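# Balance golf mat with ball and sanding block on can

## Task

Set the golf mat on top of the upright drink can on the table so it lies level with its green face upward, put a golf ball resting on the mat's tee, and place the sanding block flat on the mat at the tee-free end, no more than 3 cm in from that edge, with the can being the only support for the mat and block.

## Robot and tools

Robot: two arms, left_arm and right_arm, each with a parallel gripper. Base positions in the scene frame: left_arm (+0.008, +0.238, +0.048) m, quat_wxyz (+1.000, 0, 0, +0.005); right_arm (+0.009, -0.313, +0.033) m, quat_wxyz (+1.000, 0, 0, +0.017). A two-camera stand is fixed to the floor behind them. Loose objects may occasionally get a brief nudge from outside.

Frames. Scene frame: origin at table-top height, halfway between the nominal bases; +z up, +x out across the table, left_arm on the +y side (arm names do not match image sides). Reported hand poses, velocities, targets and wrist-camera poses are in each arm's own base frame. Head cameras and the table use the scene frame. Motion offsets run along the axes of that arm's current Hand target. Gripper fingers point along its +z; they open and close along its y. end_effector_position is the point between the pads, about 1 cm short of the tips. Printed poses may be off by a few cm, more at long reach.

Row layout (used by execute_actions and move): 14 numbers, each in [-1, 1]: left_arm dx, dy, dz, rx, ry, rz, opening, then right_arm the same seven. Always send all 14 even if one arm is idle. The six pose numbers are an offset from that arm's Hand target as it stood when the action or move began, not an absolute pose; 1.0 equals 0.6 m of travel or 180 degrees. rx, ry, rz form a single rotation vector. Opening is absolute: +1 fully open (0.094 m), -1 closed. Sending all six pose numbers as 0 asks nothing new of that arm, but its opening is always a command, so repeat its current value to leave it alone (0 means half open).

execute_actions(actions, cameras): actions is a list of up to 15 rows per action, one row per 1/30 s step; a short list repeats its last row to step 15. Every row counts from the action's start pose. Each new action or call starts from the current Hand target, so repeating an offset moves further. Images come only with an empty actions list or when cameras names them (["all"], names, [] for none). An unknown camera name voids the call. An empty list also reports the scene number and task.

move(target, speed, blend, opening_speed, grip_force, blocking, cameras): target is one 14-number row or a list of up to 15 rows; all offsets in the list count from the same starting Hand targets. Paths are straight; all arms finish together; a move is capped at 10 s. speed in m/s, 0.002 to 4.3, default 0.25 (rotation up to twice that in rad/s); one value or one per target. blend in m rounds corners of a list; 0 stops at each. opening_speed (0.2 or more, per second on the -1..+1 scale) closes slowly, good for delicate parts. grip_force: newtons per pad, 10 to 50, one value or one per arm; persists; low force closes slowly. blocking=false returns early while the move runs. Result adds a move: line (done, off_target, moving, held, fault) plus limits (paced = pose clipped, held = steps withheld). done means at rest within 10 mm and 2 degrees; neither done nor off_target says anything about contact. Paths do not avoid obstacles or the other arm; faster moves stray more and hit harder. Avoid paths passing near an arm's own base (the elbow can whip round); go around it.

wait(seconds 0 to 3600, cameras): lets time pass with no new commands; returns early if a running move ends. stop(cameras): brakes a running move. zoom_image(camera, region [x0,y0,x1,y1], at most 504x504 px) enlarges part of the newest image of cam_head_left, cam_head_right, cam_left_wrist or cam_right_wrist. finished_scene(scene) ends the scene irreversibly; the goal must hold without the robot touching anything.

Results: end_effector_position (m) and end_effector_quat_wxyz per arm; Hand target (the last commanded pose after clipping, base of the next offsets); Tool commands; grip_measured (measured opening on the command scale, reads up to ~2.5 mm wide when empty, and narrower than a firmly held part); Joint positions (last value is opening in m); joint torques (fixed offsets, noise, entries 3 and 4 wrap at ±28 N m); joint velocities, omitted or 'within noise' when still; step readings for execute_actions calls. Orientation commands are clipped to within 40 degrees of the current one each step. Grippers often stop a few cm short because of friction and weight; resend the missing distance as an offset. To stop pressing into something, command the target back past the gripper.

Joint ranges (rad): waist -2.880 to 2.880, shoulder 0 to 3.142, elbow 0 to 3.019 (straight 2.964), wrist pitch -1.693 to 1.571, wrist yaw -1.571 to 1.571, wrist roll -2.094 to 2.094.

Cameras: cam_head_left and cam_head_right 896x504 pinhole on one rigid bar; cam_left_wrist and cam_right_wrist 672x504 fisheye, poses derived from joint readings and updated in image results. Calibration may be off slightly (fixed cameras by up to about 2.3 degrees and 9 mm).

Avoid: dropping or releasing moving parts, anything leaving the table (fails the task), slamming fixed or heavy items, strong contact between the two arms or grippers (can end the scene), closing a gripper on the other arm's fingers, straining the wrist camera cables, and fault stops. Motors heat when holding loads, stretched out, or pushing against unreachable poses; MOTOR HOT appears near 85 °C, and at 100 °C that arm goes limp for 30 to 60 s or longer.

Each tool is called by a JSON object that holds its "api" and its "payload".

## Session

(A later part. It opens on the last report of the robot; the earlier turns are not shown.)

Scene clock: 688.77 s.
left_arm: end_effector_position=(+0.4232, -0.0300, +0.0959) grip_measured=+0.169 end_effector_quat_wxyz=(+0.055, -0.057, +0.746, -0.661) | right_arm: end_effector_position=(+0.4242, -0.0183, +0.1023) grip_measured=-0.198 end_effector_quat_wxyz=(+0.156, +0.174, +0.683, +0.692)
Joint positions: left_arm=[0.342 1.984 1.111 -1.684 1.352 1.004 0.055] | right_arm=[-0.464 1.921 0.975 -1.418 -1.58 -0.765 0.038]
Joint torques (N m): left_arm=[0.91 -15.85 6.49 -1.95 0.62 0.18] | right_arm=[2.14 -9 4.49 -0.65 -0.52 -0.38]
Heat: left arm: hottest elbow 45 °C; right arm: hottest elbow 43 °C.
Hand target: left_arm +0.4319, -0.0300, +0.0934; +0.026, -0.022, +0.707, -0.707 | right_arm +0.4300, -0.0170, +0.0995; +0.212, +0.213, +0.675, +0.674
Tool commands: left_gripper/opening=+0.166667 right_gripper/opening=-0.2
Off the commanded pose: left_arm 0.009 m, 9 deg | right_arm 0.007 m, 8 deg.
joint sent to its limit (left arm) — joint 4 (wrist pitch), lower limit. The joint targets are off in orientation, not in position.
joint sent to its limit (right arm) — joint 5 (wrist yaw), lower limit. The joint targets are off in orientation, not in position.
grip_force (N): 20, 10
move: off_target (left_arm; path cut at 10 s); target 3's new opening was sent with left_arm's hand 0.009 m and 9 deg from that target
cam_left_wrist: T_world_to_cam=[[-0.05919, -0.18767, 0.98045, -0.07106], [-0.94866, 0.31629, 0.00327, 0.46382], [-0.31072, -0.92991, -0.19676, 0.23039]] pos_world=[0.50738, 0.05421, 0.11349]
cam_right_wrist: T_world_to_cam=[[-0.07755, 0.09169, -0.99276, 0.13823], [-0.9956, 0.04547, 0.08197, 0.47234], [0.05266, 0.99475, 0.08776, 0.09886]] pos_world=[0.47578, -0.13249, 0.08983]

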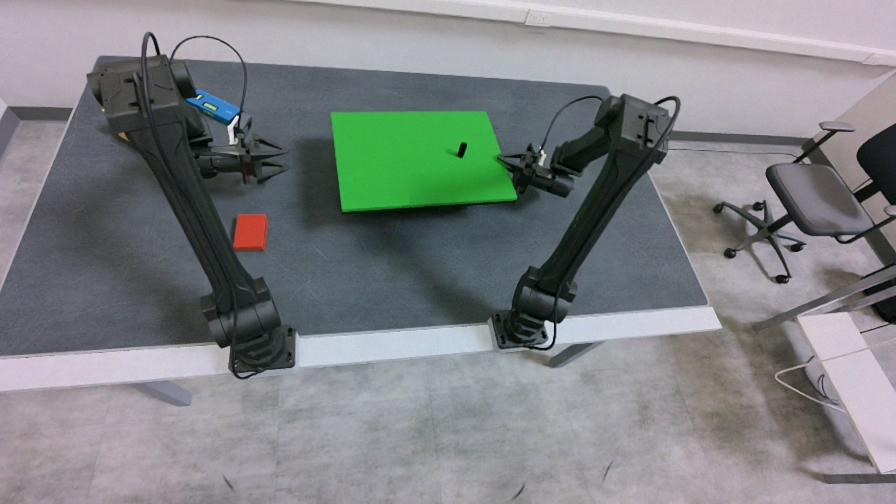

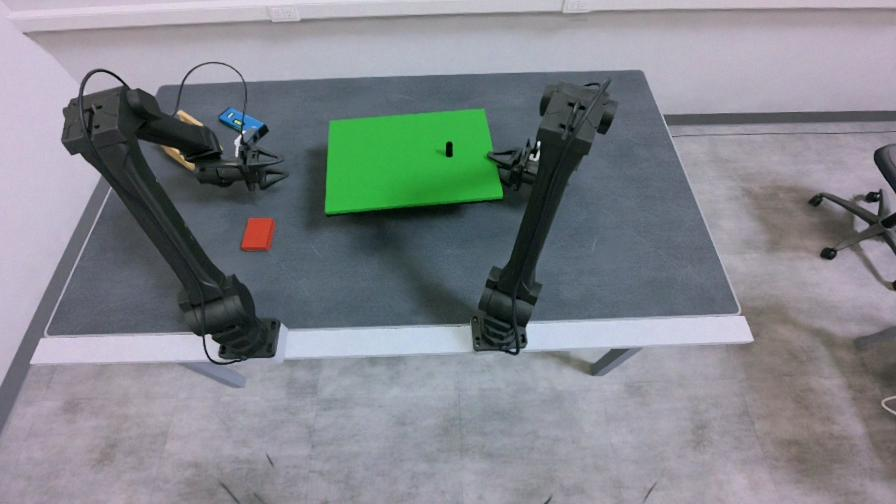

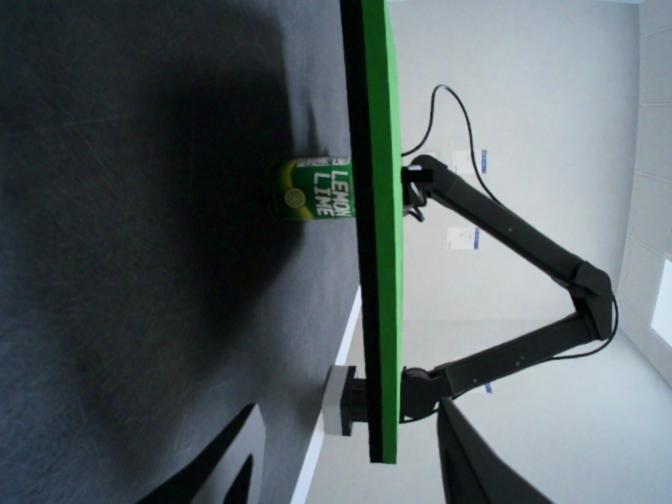

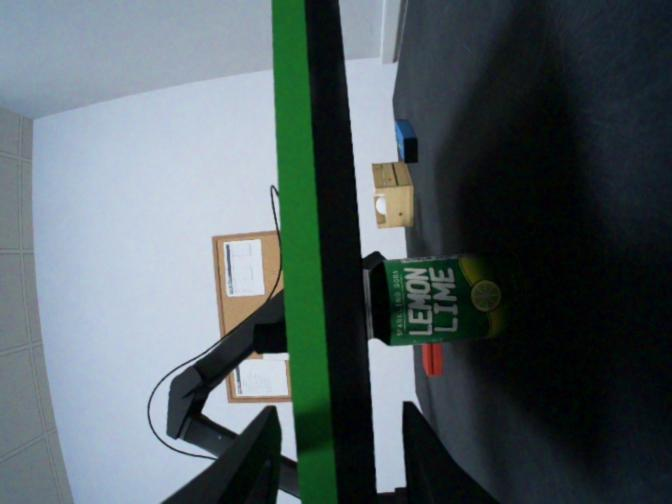

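{"api": "move", "payload": {"target": [0.0038,0.005,0.215,0,0,0,0.0,0,0,0,0,0,0,-0.2], "speed": 0.08, "cameras": ["all"]}}

{"api": "zoom_image", "payload": {"camera": "cam_left_wrist", "region": [230, 300, 470, 504]}}

Scene clock: 693.93 s.
left_arm: end_effector_position=(+0.4303, -0.1569, +0.0963) grip_measured=+0.002 end_effector_quat_wxyz=(+0.017, -0.014, +0.706, -0.708) | right_arm: end_effector_position=(+0.4242, -0.0183, +0.1023) grip_measured=-0.198 end_effector_quat_wxyz=(+0.156, +0.174, +0.683, +0.692)
Joint positions: left_arm=[0.041 2.022 1.111 -1.592 1.574 0.935 0.047] | right_arm=[-0.464 1.921 0.975 -1.418 -1.58 -0.765 0.038]
Joint torques (N m): left_arm=[1.2 -15.91 6.11 -0.92 0.66 0.06] | right_arm=[2.26 -9.29 4.16 -0.32 -0.51 -0.36]
Heat: left arm: hottest elbow 44 °C; right arm: hottest elbow 43 °C.
Hand target: left_arm +0.4384, -0.1589, +0.0904; +0.026, -0.022, +0.707, -0.706 | right_arm +0.4300, -0.0170, +0.0995; +0.212, +0.213, +0.675, +0.674
Off the commanded pose: left_arm 0.010 m, 1 deg | right_arm 0.007 m, 8 deg.
joint sent to its limit (left arm) — joint 5 (wrist yaw), upper limit. The joint targets still meet the commanded pose.
joint sent to its limit (right arm) — joint 5 (wrist yaw), lower limit. The joint targets are off in orientation, not in position.
grip_force (N): 20, 10
move: done
cam_left_wrist: T_world_to_cam=[[-0.08144, -0.05896, 0.99493, -0.06643], [-0.90581, 0.42081, -0.04921, 0.51369], [-0.41578, -0.90523, -0.08768, 0.15319]] pos_world=[0.52359, -0.08141, 0.1048]
cam_right_wrist: T_world_to_cam=[[-0.07755, 0.09169, -0.99276, 0.13823], [-0.9956, 0.04547, 0.08197, 0.47234], [0.05266, 0.99475, 0.08776, 0.09886]] pos_world=[0.47578, -0.13249, 0.08983]

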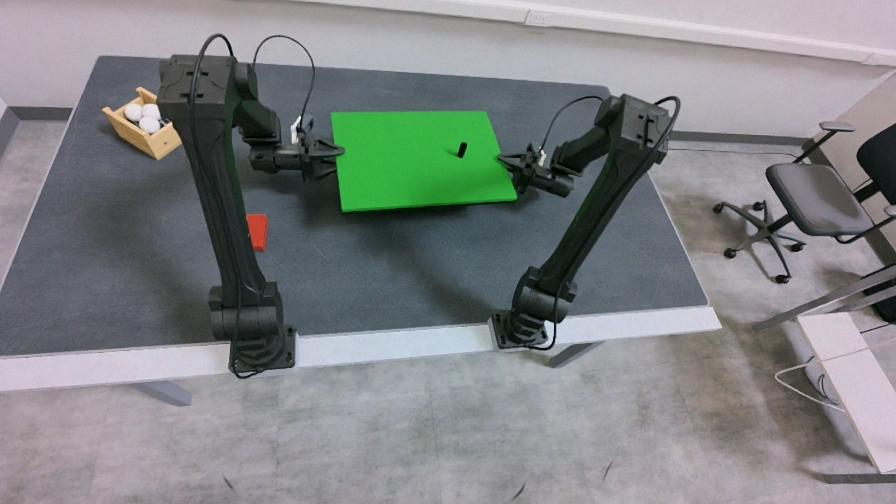

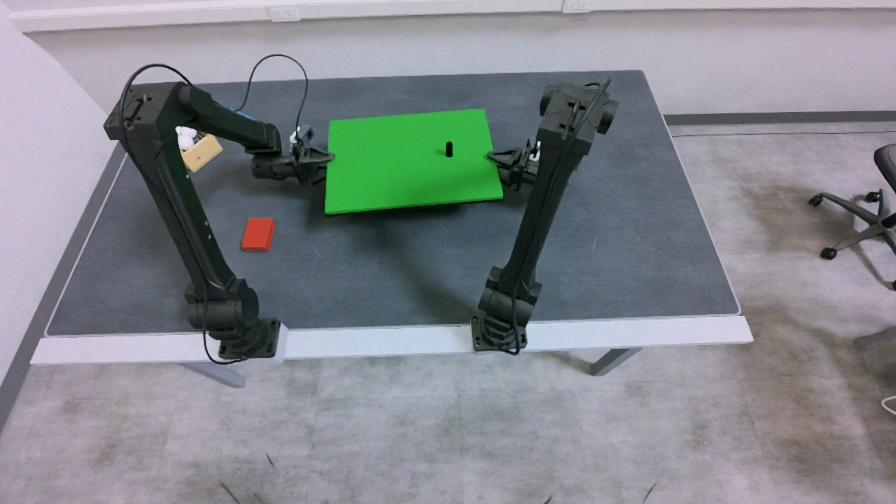

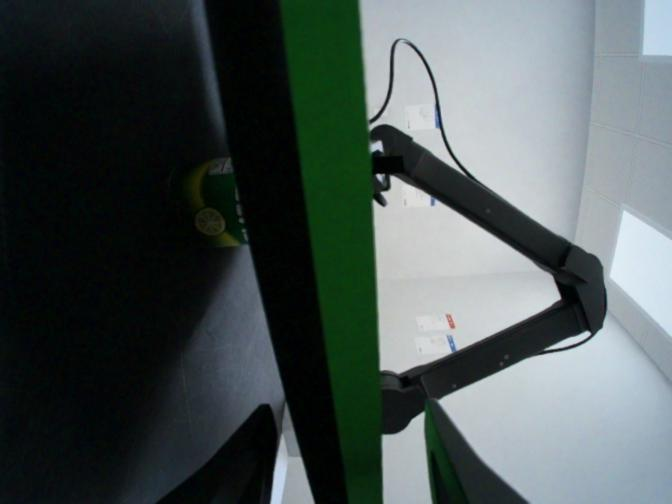

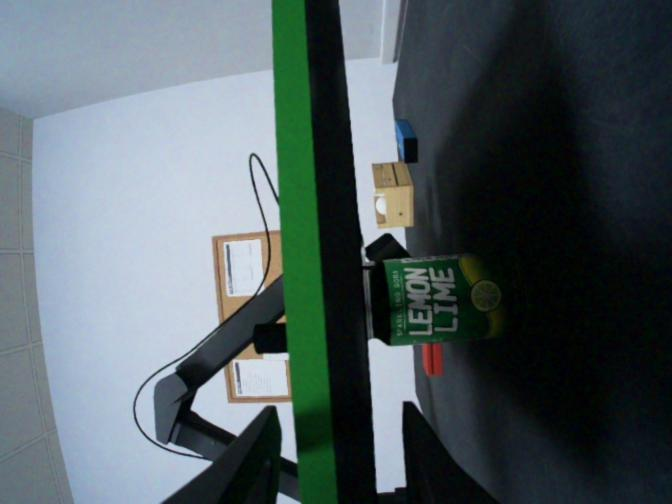

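Scaled by 2.100 from the camera's image (finer frame: 960x720).

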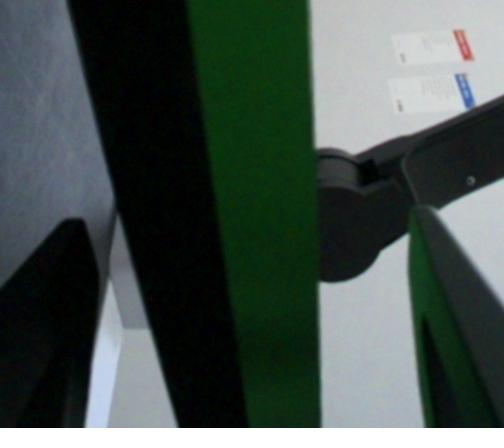

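{"api": "move", "payload": {"target": [[0,0.0067,0,0,0,0,0.0,0,0,0,0,0,0,-0.2],[0,0.0067,0,0,0,0,-0.75,0,0,0,0,0,0,-0.2]], "speed": 0.05, "grip_force": [25, 20], "opening_speed": 0.3, "cameras": ["cam_left_wrist", "cam_right_wrist"]}}

{"api": "zoom_image", "payload": {"camera": "cam_left_wrist", "region": [230, 300, 470, 504]}}

{"api": "zoom_image", "payload": {"camera": "cam_right_wrist", "region": [220, 240, 500, 504]}}

Scene clock: 699.77 s.
left_arm: end_effector_position=(+0.4301, -0.1569, +0.0925) grip_measured=-0.612 end_effector_quat_wxyz=(+0.014, -0.018, +0.706, -0.708) | right_arm: end_effector_position=(+0.4242, -0.0183, +0.1023) grip_measured=-0.198 end_effector_quat_wxyz=(+0.156, +0.174, +0.683, +0.692)
Joint positions: left_arm=[0.041 2.032 1.111 -1.592 1.575 0.935 0.018] | right_arm=[-0.464 1.921 0.975 -1.418 -1.58 -0.765 0.038]
Joint torques (N m): left_arm=[1.08 -15.79 6.11 -0.81 0.6 0.13] | right_arm=[1.14 -9.47 4.36 -0.55 -0.54 -0.4]
Heat: left arm: hottest elbow 44 °C; right arm: hottest elbow 43 °C.
Hand target: left_arm +0.4384, -0.1589, +0.0864; +0.026, -0.022, +0.707, -0.706 | right_arm +0.4300, -0.0170, +0.0995; +0.212, +0.213, +0.675, +0.674
Off the commanded pose: left_arm 0.011 m, 2 deg | right_arm 0.007 m, 8 deg.
joint sent to its limit (left arm) — joint 5 (wrist yaw), upper limit. The joint targets still meet the commanded pose.
joint sent to its limit (right arm) — joint 5 (wrist yaw), lower limit. The joint targets are off in orientation, not in position.
grip_force (N): 25, 20
move: off_target (left_arm); target 2's new opening was sent with left_arm's hand 0.011 m and 2 deg from that target
cam_left_wrist: T_world_to_cam=[[-0.07203, -0.05797, 0.99572, -0.06668], [-0.90664, 0.4199, -0.04114, 0.51279], [-0.41571, -0.90572, -0.08281, 0.15222]] pos_world=[0.52339, -0.08131, 0.1001]
cam_right_wrist: T_world_to_cam=[[-0.07755, 0.09169, -0.99276, 0.13823], [-0.9956, 0.04547, 0.08197, 0.47234], [0.05266, 0.99475, 0.08776, 0.09886]] pos_world=[0.47578, -0.13249, 0.08983]

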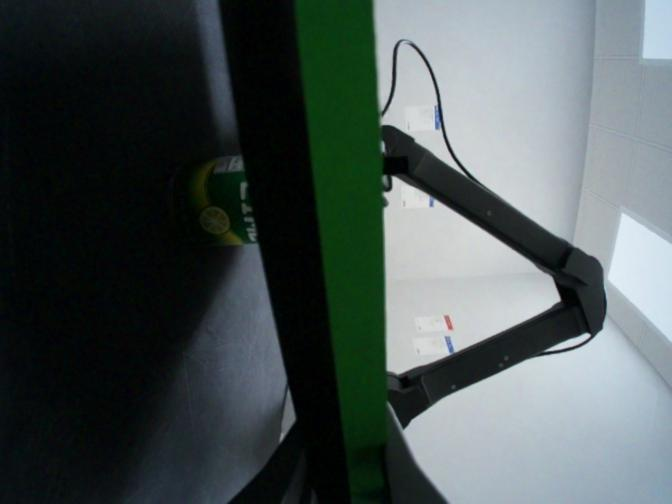

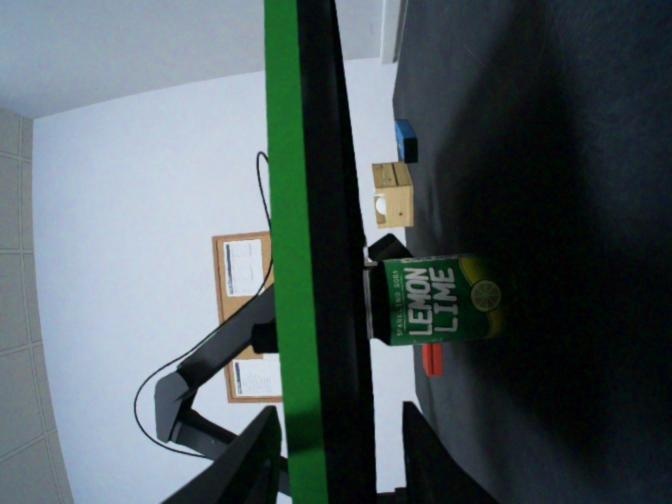

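Scaled by 2.100 from the camera's image (finer frame: 960x720).

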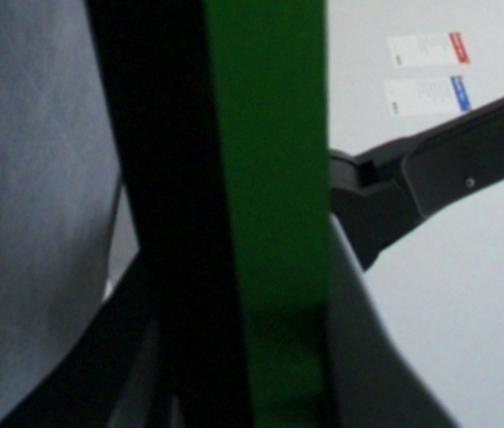

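Scaled by 1.800 from the camera's image (finer frame: 960x720).

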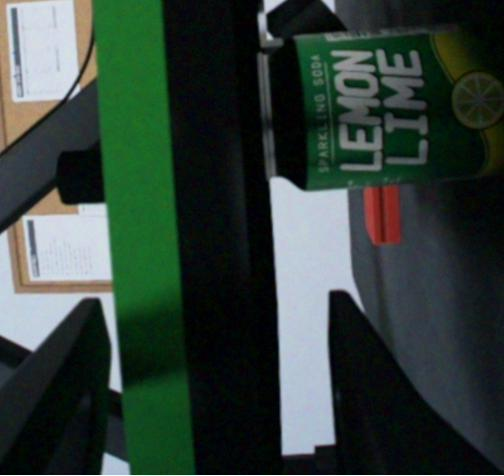

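{"api": "move", "payload": {"target": [0,-0.05,0,0,0,0,-0.75,0,0.05,0,0,0,0,-0.2], "speed": 0.03, "cameras": ["cam_left_wrist", "cam_right_wrist"]}}

{"api": "zoom_image", "payload": {"camera": "cam_right_wrist", "region": [220, 240, 500, 504]}}

Scene clock: 704.73 s.
left_arm: end_effector_position=(+0.4300, -0.1569, +0.0997) grip_measured=-0.613 end_effector_quat_wxyz=(+0.003, -0.026, +0.707, -0.707) | right_arm: end_effector_position=(+0.4230, -0.0177, +0.1111) grip_measured=-0.198 end_effector_quat_wxyz=(+0.151, +0.178, +0.682, +0.693)
Joint positions: left_arm=[0.041 2.013 1.111 -1.595 1.571 0.893 0.018] | right_arm=[-0.464 1.901 0.975 -1.45 -1.579 -0.765 0.038]
Joint torques (N m): left_arm=[1.08 -20.48 5.93 -1.62 0.78 0.06] | right_arm=[2.14 -12.51 4.75 -1.51 -0.59 -0.22]
Heat: left arm: hottest elbow 44 °C; right arm: hottest elbow 42 °C.
Hand target: left_arm +0.4382, -0.1589, +0.1163; +0.026, -0.022, +0.707, -0.706 | right_arm +0.4300, -0.0170, +0.1295; +0.212, +0.213, +0.675, +0.674
Off the commanded pose: left_arm 0.019 m, 3 deg | right_arm 0.020 m, 8 deg.
joint sent to its limit (left arm) — joint 5 (wrist yaw), upper limit. The joint targets still meet the commanded pose.
joint sent to its limit (right arm) — joint 5 (wrist yaw), lower limit. The joint targets are off in orientation, not in position.
grip_force (N): 25, 20
move: off_target (left_arm, right_arm)
cam_left_wrist: T_world_to_cam=[[-0.04478, -0.0591, 0.99725, -0.08588], [-0.90599, 0.423, -0.01562, 0.51066], [-0.42092, -0.9042, -0.07249, 0.15414]] pos_world=[0.52369, -0.08171, 0.10479]
cam_right_wrist: T_world_to_cam=[[-0.08844, 0.09543, -0.9915, 0.15132], [-0.99471, 0.04378, 0.09294, 0.46878], [0.05228, 0.99447, 0.09106, 0.09736]] pos_world=[0.47459, -0.13179, 0.0976]

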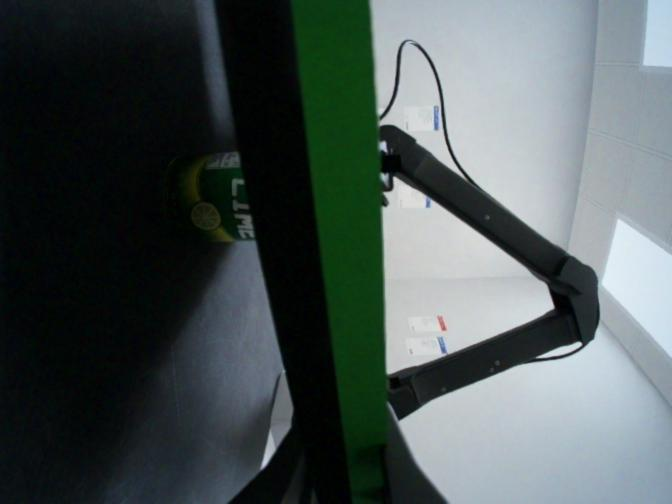

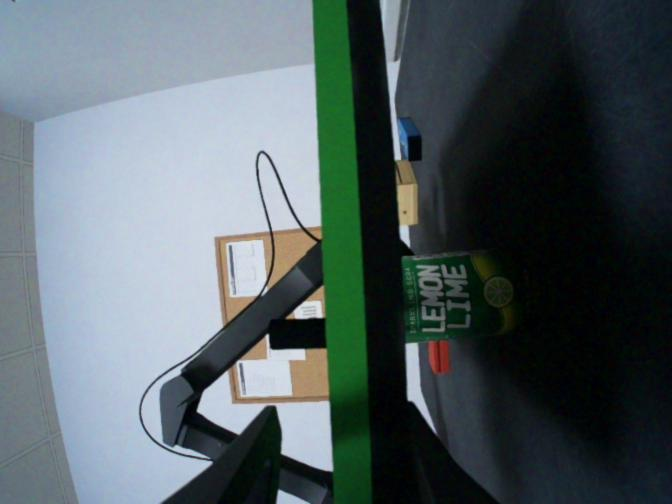

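Scaled by 1.800 from the camera's image (finer frame: 960x720).

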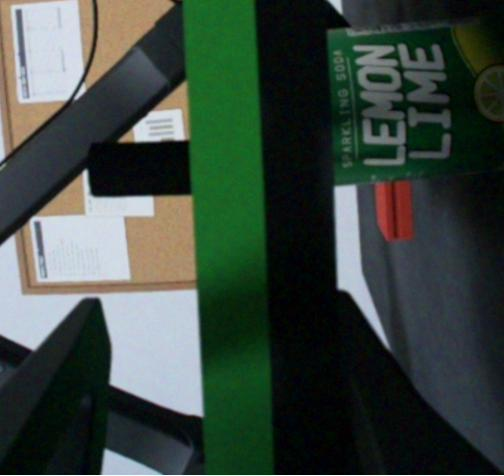

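{"api": "move", "payload": {"target": [0,-0.01,0,0,0,0,-0.75,0,0.02,0,0,0,0,-0.2], "speed": 0.03, "cameras": ["cam_left_wrist", "cam_right_wrist"]}}

{"api": "zoom_image", "payload": {"camera": "cam_right_wrist", "region": [300, 200, 500, 380]}}

{"api": "zoom_image", "payload": {"camera": "cam_left_wrist", "region": [150, 100, 350, 300]}}

Scene clock: 709.40 s.
left_arm: end_effector_position=(+0.4302, -0.1569, +0.1060) grip_measured=-0.613 end_effector_quat_wxyz=(-0.003, -0.032, +0.707, -0.707) | right_arm: end_effector_position=(+0.4229, -0.0177, +0.1208) grip_measured=-0.198 end_effector_quat_wxyz=(+0.150, +0.177, +0.684, +0.692)
Joint positions: left_arm=[0.041 1.997 1.111 -1.595 1.57 0.861 0.018] | right_arm=[-0.464 1.873 0.975 -1.45 -1.574 -0.739 0.038]
Joint torques (N m): left_arm=[1.2 -20.78 5.81 -0.98 0.89 0.13] | right_arm=[1.49 -11.58 5.04 -1.44 -0.77 -0.17]
Heat: left arm: hottest elbow 43 °C; right arm: hottest elbow 42 °C.
Hand target: left_arm +0.4382, -0.1589, +0.1223; +0.026, -0.022, +0.707, -0.707 | right_arm +0.4300, -0.0170, +0.1416; +0.212, +0.213, +0.675, +0.674
Off the commanded pose: left_arm 0.018 m, 4 deg | right_arm 0.022 m, 9 deg.
joint sent to its limit (left arm) — joint 5 (wrist yaw), upper limit. The joint targets still meet the commanded pose.
joint sent to its limit (right arm) — joint 5 (wrist yaw), lower limit. The joint targets are off in orientation, not in position.
grip_force (N): 25, 20
move: off_target (left_arm, right_arm)
cam_left_wrist: T_world_to_cam=[[-0.02839, -0.0591, 0.99785, -0.0993], [-0.90574, 0.42384, -0.00067, 0.5094], [-0.42289, -0.90381, -0.06556, 0.15496]] pos_world=[0.52409, -0.08171, 0.10959]
cam_right_wrist: T_world_to_cam=[[-0.0883, 0.09186, -0.99185, 0.16076], [-0.99488, 0.04103, 0.09237, 0.46793], [0.04918, 0.99493, 0.08777, 0.09811]] pos_world=[0.4749, -0.13158, 0.10761]

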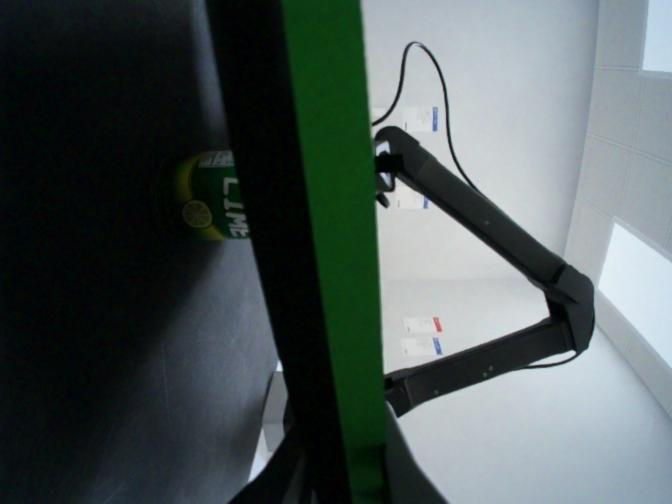

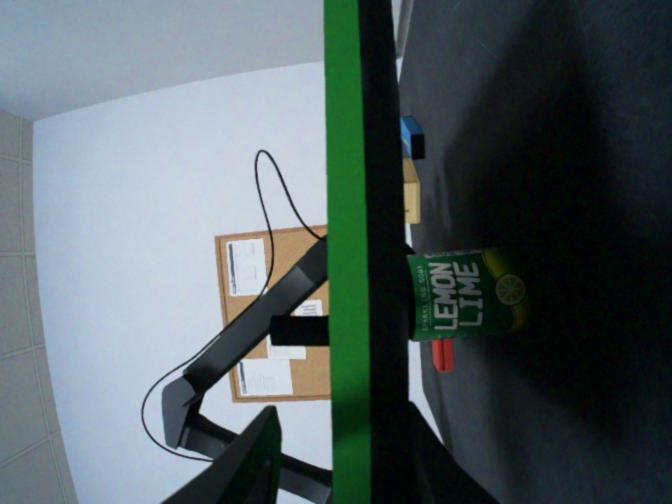

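Scaled by 2.520 from the camera's image (finer frame: 960x720).

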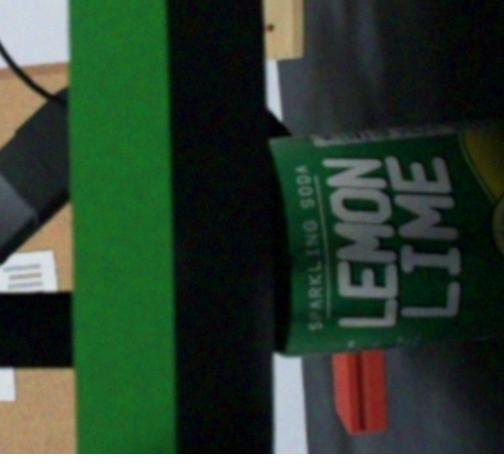

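Scaled by 2.520 from the camera's image (finer frame: 960x720).

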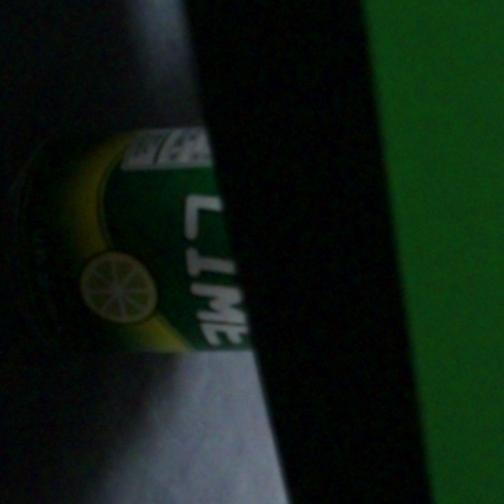

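{"api": "move", "payload": {"target": [0.0018,0,0.03,0,0,0,-0.75,0,0,0,0,0,0,-0.2], "speed": 0.03, "cameras": ["all"]}}

Scene clock: 711.77 s.
left_arm: end_effector_position=(+0.4269, -0.1658, +0.1060) grip_measured=-0.613 end_effector_quat_wxyz=(-0.015, -0.029, +0.707, -0.707) | right_arm: end_effector_position=(+0.4229, -0.0177, +0.1209) grip_measured=-0.198 end_effector_quat_wxyz=(+0.150, +0.177, +0.684, +0.692)
Joint positions: left_arm=[0.02 1.997 1.111 -1.595 1.57 0.847 0.018] | right_arm=[-0.464 1.873 0.975 -1.45 -1.574 -0.736 0.038]
Joint torques (N m): left_arm=[-0.21 -19.9 7.23 -0.84 0.89 0.12] | right_arm=[2.61 -12.34 5.12 -1.29 -0.81 -0.13]
Heat: left arm: hottest elbow 43 °C; right arm: hottest elbow 42 °C.
Hand target: left_arm +0.4383, -0.1770, +0.1223; +0.026, -0.022, +0.707, -0.707 | right_arm +0.4300, -0.0169, +0.1415; +0.212, +0.213, +0.675, +0.674
Off the commanded pose: left_arm 0.023 m, 5 deg | right_arm 0.022 m, 9 deg.
joint sent to its limit (left arm) — joint 5 (wrist yaw), upper limit. The joint targets are off in orientation, not in position.
joint sent to its limit (right arm) — joint 5 (wrist yaw), lower limit. The joint targets are off in orientation, not in position.
grip_force (N): 25, 20
move: off_target (left_arm)
cam_left_wrist: T_world_to_cam=[[-0.01629, -0.05826, 0.99817, -0.10497], [-0.89675, 0.4424, 0.01119, 0.50814], [-0.44224, -0.89492, -0.05946, 0.15465]] pos_world=[0.52236, -0.09252, 0.10829]
cam_right_wrist: T_world_to_cam=[[-0.08997, 0.09272, -0.99162, 0.16163], [-0.99472, 0.04099, 0.09409, 0.46766], [0.04937, 0.99485, 0.08854, 0.09793]] pos_world=[0.4749, -0.13158, 0.1076]

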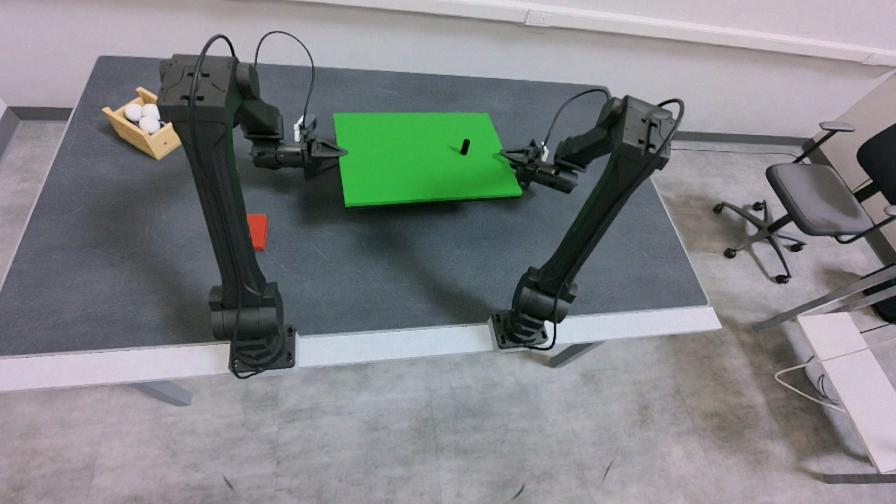

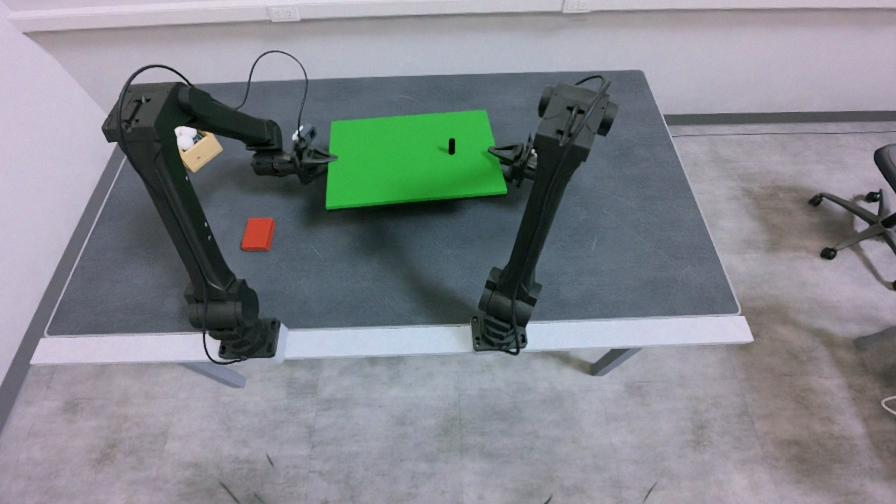

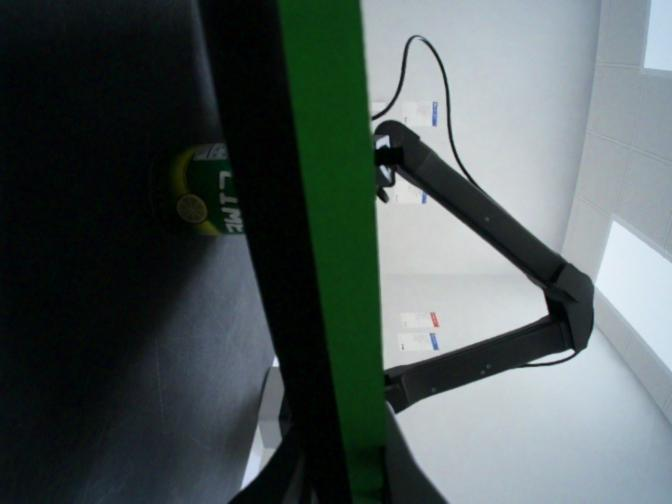

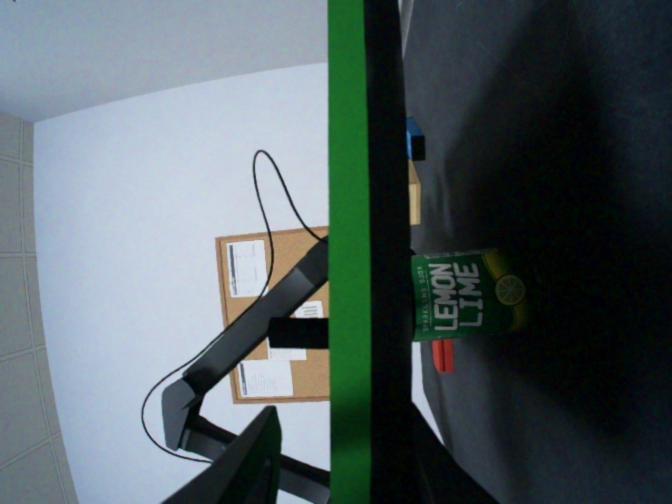

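{"api": "move", "payload": {"target": [-0.004,0,0.018,0,0,0,-0.75,0,0,0,0,0,0,-0.2], "speed": 0.03, "cameras": ["all"]}}

Scene clock: 714.50 s.
left_arm: end_effector_position=(+0.4309, -0.1755, +0.1103) grip_measured=-0.613 end_effector_quat_wxyz=(-0.021, -0.018, +0.707, -0.707) | right_arm: end_effector_position=(+0.4229, -0.0177, +0.1212) grip_measured=-0.198 end_effector_quat_wxyz=(+0.150, +0.177, +0.684, +0.692)
Joint positions: left_arm=[-0.002 1.997 1.135 -1.595 1.57 0.832 0.018] | right_arm=[-0.464 1.872 0.975 -1.45 -1.574 -0.736 0.038]
Joint torques (N m): left_arm=[-0.5 -18.96 7.27 -0.62 0.92 0.11] | right_arm=[2.14 -12.92 4.9 -1.28 -0.74 -0.11]
Heat: left arm: hottest elbow 43 °C; right arm: hottest elbow 42 °C.
Hand target: left_arm +0.4415, -0.1875, +0.1223; +0.026, -0.022, +0.707, -0.706 | right_arm +0.4300, -0.0169, +0.1415; +0.212, +0.213, +0.675, +0.674
Off the commanded pose: left_arm 0.020 m, 5 deg | right_arm 0.022 m, 9 deg.
joint sent to its limit (left arm) — joint 5 (wrist yaw), upper limit. The joint targets are off in orientation, not in position.
joint sent to its limit (right arm) — joint 5 (wrist yaw), lower limit. The joint targets are off in orientation, not in position.
grip_force (N): 25, 20
move: off_target (left_arm)
cam_left_wrist: T_world_to_cam=[[-0.02602, -0.05785, 0.99799, -0.10556], [-0.88644, 0.46284, 0.00372, 0.51596], [-0.46212, -0.88455, -0.06332, 0.15883]] pos_world=[0.52802, -0.10442, 0.11349]
cam_right_wrist: T_world_to_cam=[[-0.08929, 0.0923, -0.99172, 0.16156], [-0.99479, 0.041, 0.09338, 0.46774], [0.04928, 0.99489, 0.08816, 0.098]] pos_world=[0.4749, -0.13158, 0.10791]

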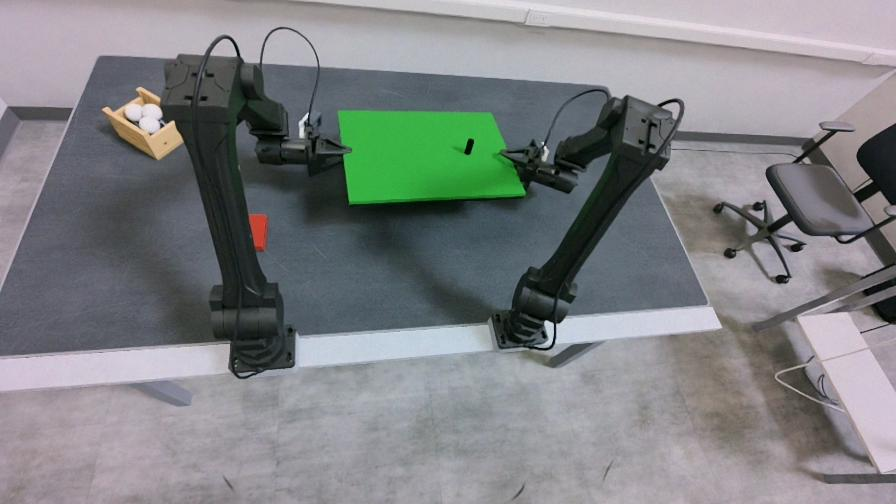

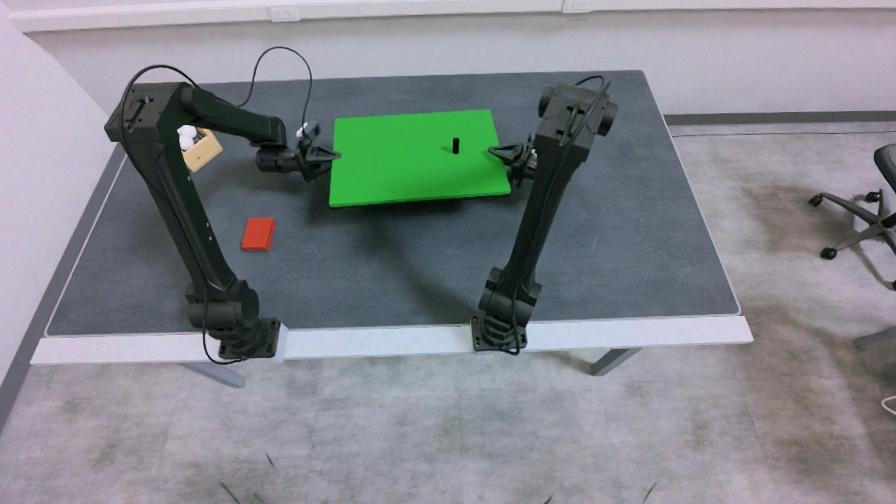

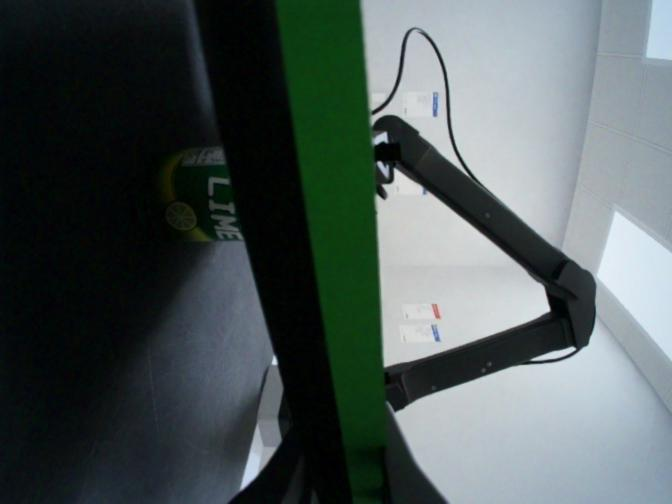

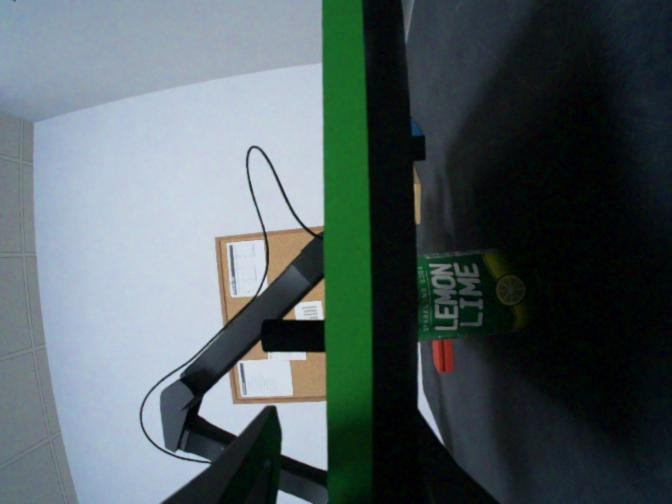

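{"api": "move", "payload": {"target": [0,0.0483,0,0,0,0,-0.75,0,-0.0542,0,0,0,0,-0.2], "speed": 0.025, "cameras": ["cam_left_wrist", "cam_right_wrist"]}}

{"api": "zoom_image", "payload": {"camera": "cam_right_wrist", "region": [220, 200, 500, 464]}}

Scene clock: 723.53 s.
left_arm: end_effector_position=(+0.4340, -0.1777, +0.0980) grip_measured=-0.613 end_effector_quat_wxyz=(-0.008, -0.004, +0.707, -0.708) | right_arm: end_effector_position=(+0.4244, -0.0184, +0.1107) grip_measured=-0.198 end_effector_quat_wxyz=(+0.154, +0.174, +0.684, +0.692)
Joint positions: left_arm=[-0.007 2.021 1.138 -1.533 1.573 0.829 0.018] | right_arm=[-0.464 1.897 0.975 -1.416 -1.577 -0.736 0.038]
Joint torques (N m): left_arm=[0.03 -16.32 6.71 -0.55 0.76 0.14] | right_arm=[2.26 -8.88 4.38 -0.38 -0.67 -0.41]
Heat: left arm: hottest elbow 43 °C; right arm: hottest elbow 42 °C.
Hand target: left_arm +0.4416, -0.1875, +0.0934; +0.026, -0.022, +0.707, -0.706 | right_arm +0.4300, -0.0169, +0.1090; +0.212, +0.213, +0.675, +0.674
Off the commanded pose: left_arm 0.013 m, 4 deg | right_arm 0.006 m, 8 deg.
joint sent to its limit (left arm) — joint 5 (wrist yaw), upper limit. The joint targets are off in orientation, not in position.
joint sent to its limit (right arm) — joint 5 (wrist yaw), lower limit. The joint targets are off in orientation, not in position.
grip_force (N): 25, 20
move: off_target (left_arm, right_arm)
cam_left_wrist: T_world_to_cam=[[-0.06459, -0.05527, 0.99638, -0.07583], [-0.88481, 0.46488, -0.03157, 0.5228], [-0.46146, -0.88365, -0.07893, 0.1589]] pos_world=[0.53101, -0.10682, 0.1046]
cam_right_wrist: T_world_to_cam=[[-0.0805, 0.09028, -0.99266, 0.14781], [-0.99548, 0.04301, 0.08464, 0.47152], [0.05034, 0.99499, 0.08641, 0.09936]] pos_world=[0.47629, -0.13248, 0.09823]

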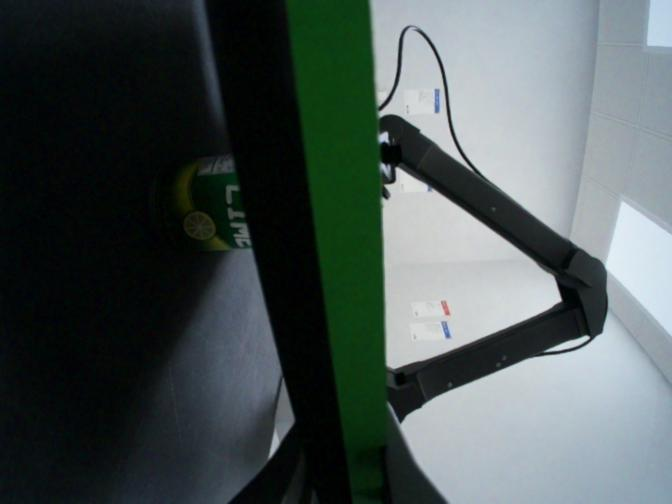

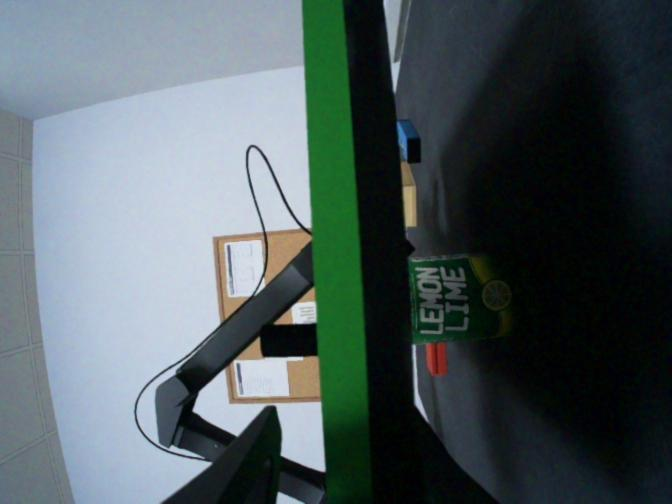

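Scaled by 1.800 from the camera's image (finer frame: 960x720).

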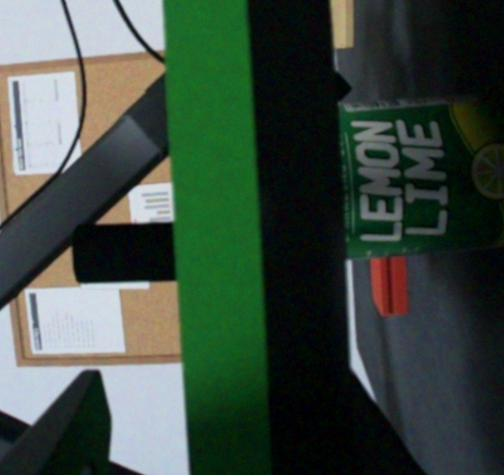

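{"api": "move", "payload": {"target": [0,0.01,0,0,0,0,-0.75,0,-0.0117,0,0,0,0,-0.2], "speed": 0.02, "cameras": ["cam_left_wrist", "cam_right_wrist"]}}

{"api": "zoom_image", "payload": {"camera": "cam_right_wrist", "region": [220, 200, 500, 464]}}

Scene clock: 728.37 s.
left_arm: end_effector_position=(+0.4355, -0.1783, +0.0956) grip_measured=-0.613 end_effector_quat_wxyz=(-0.005, -0.002, +0.706, -0.709) | right_arm: end_effector_position=(+0.4246, -0.0185, +0.1052) grip_measured=-0.198 end_effector_quat_wxyz=(+0.154, +0.175, +0.683, +0.692)
Joint positions: left_arm=[-0.009 2.029 1.142 -1.529 1.577 0.837 0.018] | right_arm=[-0.464 1.912 0.975 -1.411 -1.579 -0.746 0.038]
Joint torques (N m): left_arm=[0.26 -15.68 6.48 -0.58 0.56 0.14] | right_arm=[1.79 -9.58 4.33 -0.35 -0.61 -0.47]
Heat: left arm: hottest elbow 43 °C; right arm: hottest elbow 42 °C.
Hand target: left_arm +0.4416, -0.1875, +0.0873; +0.026, -0.022, +0.707, -0.706 | right_arm +0.4300, -0.0170, +0.1019; +0.212, +0.213, +0.675, +0.674
Off the commanded pose: left_arm 0.014 m, 4 deg | right_arm 0.006 m, 8 deg.
joint read past its limit (left arm) — joint 5 (wrist yaw), upper limit.
joint sent to its limit (left arm) — joint 5 (wrist yaw), upper limit. The joint targets are off in orientation, not in position.
joint sent to its limit (right arm) — joint 5 (wrist yaw), lower limit. The joint targets are off in orientation, not in position.
grip_force (N): 25, 20
move: off_target (left_arm, right_arm)
cam_left_wrist: T_world_to_cam=[[-0.07173, -0.05281, 0.99603, -0.06988], [-0.8852, 0.46356, -0.03917, 0.52497], [-0.45965, -0.88449, -0.08, 0.15797]] pos_world=[0.53231, -0.10732, 0.1028]
cam_right_wrist: T_world_to_cam=[[-0.08001, 0.092, -0.99254, 0.14214], [-0.99544, 0.04451, 0.08437, 0.47221], [0.05194, 0.99476, 0.08802, 0.09901]] pos_world=[0.47628, -0.13259, 0.09253]

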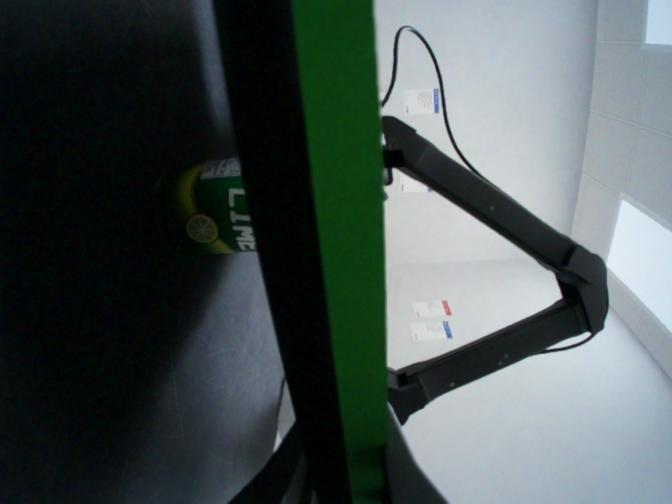

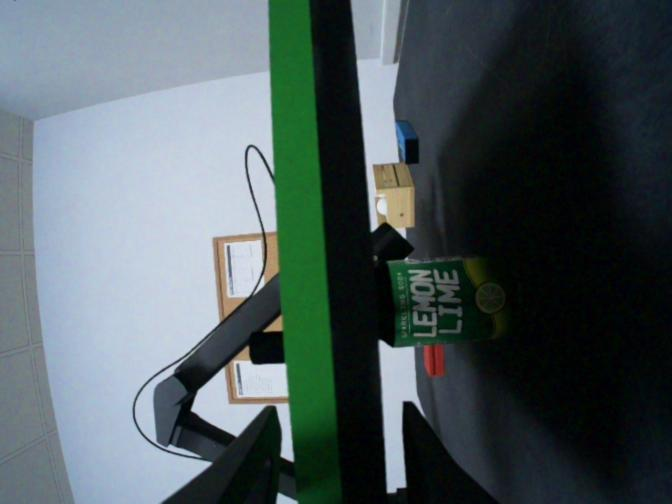

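Scaled by 1.800 from the camera's image (finer frame: 960x720).

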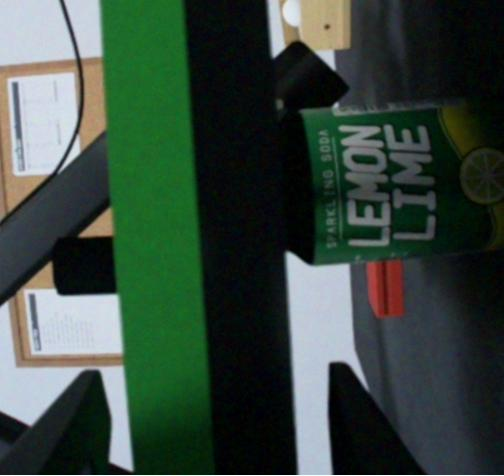

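{"api": "move", "payload": {"target": [0,0.0058,0,0,0,0,-0.75,0,0,0,0,0,0,-0.2], "speed": 0.02, "cameras": ["cam_right_wrist"]}}

{"api": "zoom_image", "payload": {"camera": "cam_right_wrist", "region": [220, 200, 500, 464]}}

Scene clock: 732.03 s.
left_arm: end_effector_position=(+0.4354, -0.1783, +0.0932) grip_measured=-0.613 end_effector_quat_wxyz=(-0.004, -0.002, +0.705, -0.709) | right_arm: end_effector_position=(+0.4246, -0.0185, +0.1052) grip_measured=-0.198 end_effector_quat_wxyz=(+0.155, +0.174, +0.683, +0.692)
Joint positions: left_arm=[-0.009 2.036 1.142 -1.529 1.578 0.844 0.018] | right_arm=[-0.464 1.912 0.975 -1.411 -1.579 -0.748 0.038]
Joint torques (N m): left_arm=[0.15 -15.68 6.56 -0.57 0.53 0.14] | right_arm=[1.44 -9.29 4.52 -0.27 -0.63 -0.37]
Heat: left arm: hottest elbow 43 °C; right arm: hottest elbow 42 °C.
Hand target: left_arm +0.4417, -0.1874, +0.0838; +0.026, -0.022, +0.707, -0.706 | right_arm +0.4300, -0.0170, +0.1020; +0.212, +0.212, +0.675, +0.674
Off the commanded pose: left_arm 0.015 m, 4 deg | right_arm 0.007 m, 8 deg.
joint read past its limit (left arm) — joint 5 (wrist yaw), upper limit.
joint sent to its limit (left arm) — joint 5 (wrist yaw), upper limit. The joint targets are off in orientation, not in position.
joint sent to its limit (right arm) — joint 5 (wrist yaw), lower limit. The joint targets are off in orientation, not in position.
grip_force (N): 25, 20
move: off_target (left_arm)
cam_right_wrist: T_world_to_cam=[[-0.07795, 0.09093, -0.9928, 0.14126], [-0.99561, 0.0446, 0.08225, 0.47248], [0.05175, 0.99486, 0.08706, 0.09928]] pos_world=[0.47628, -0.13269, 0.09273]

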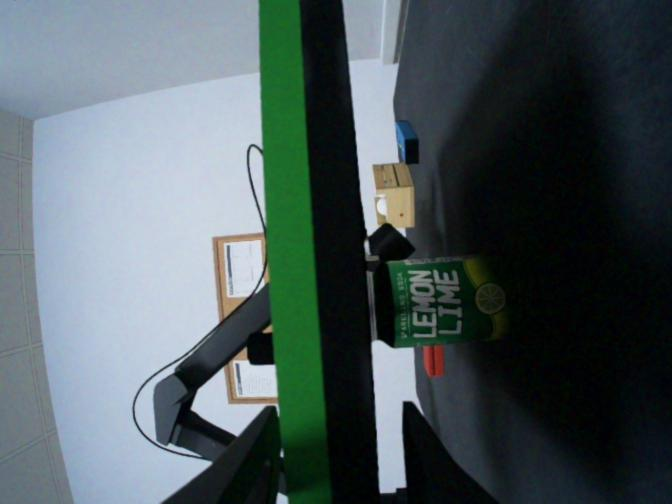

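Scaled by 1.800 from the camera's image (finer frame: 960x720).

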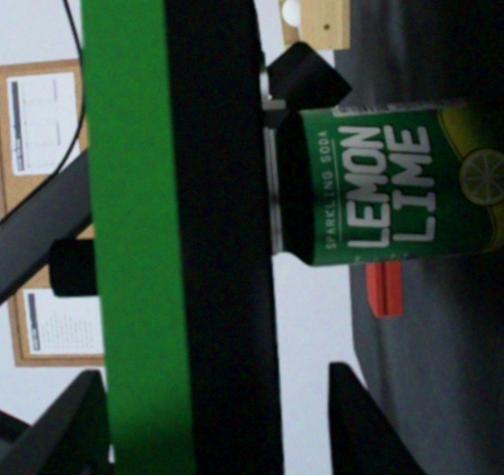

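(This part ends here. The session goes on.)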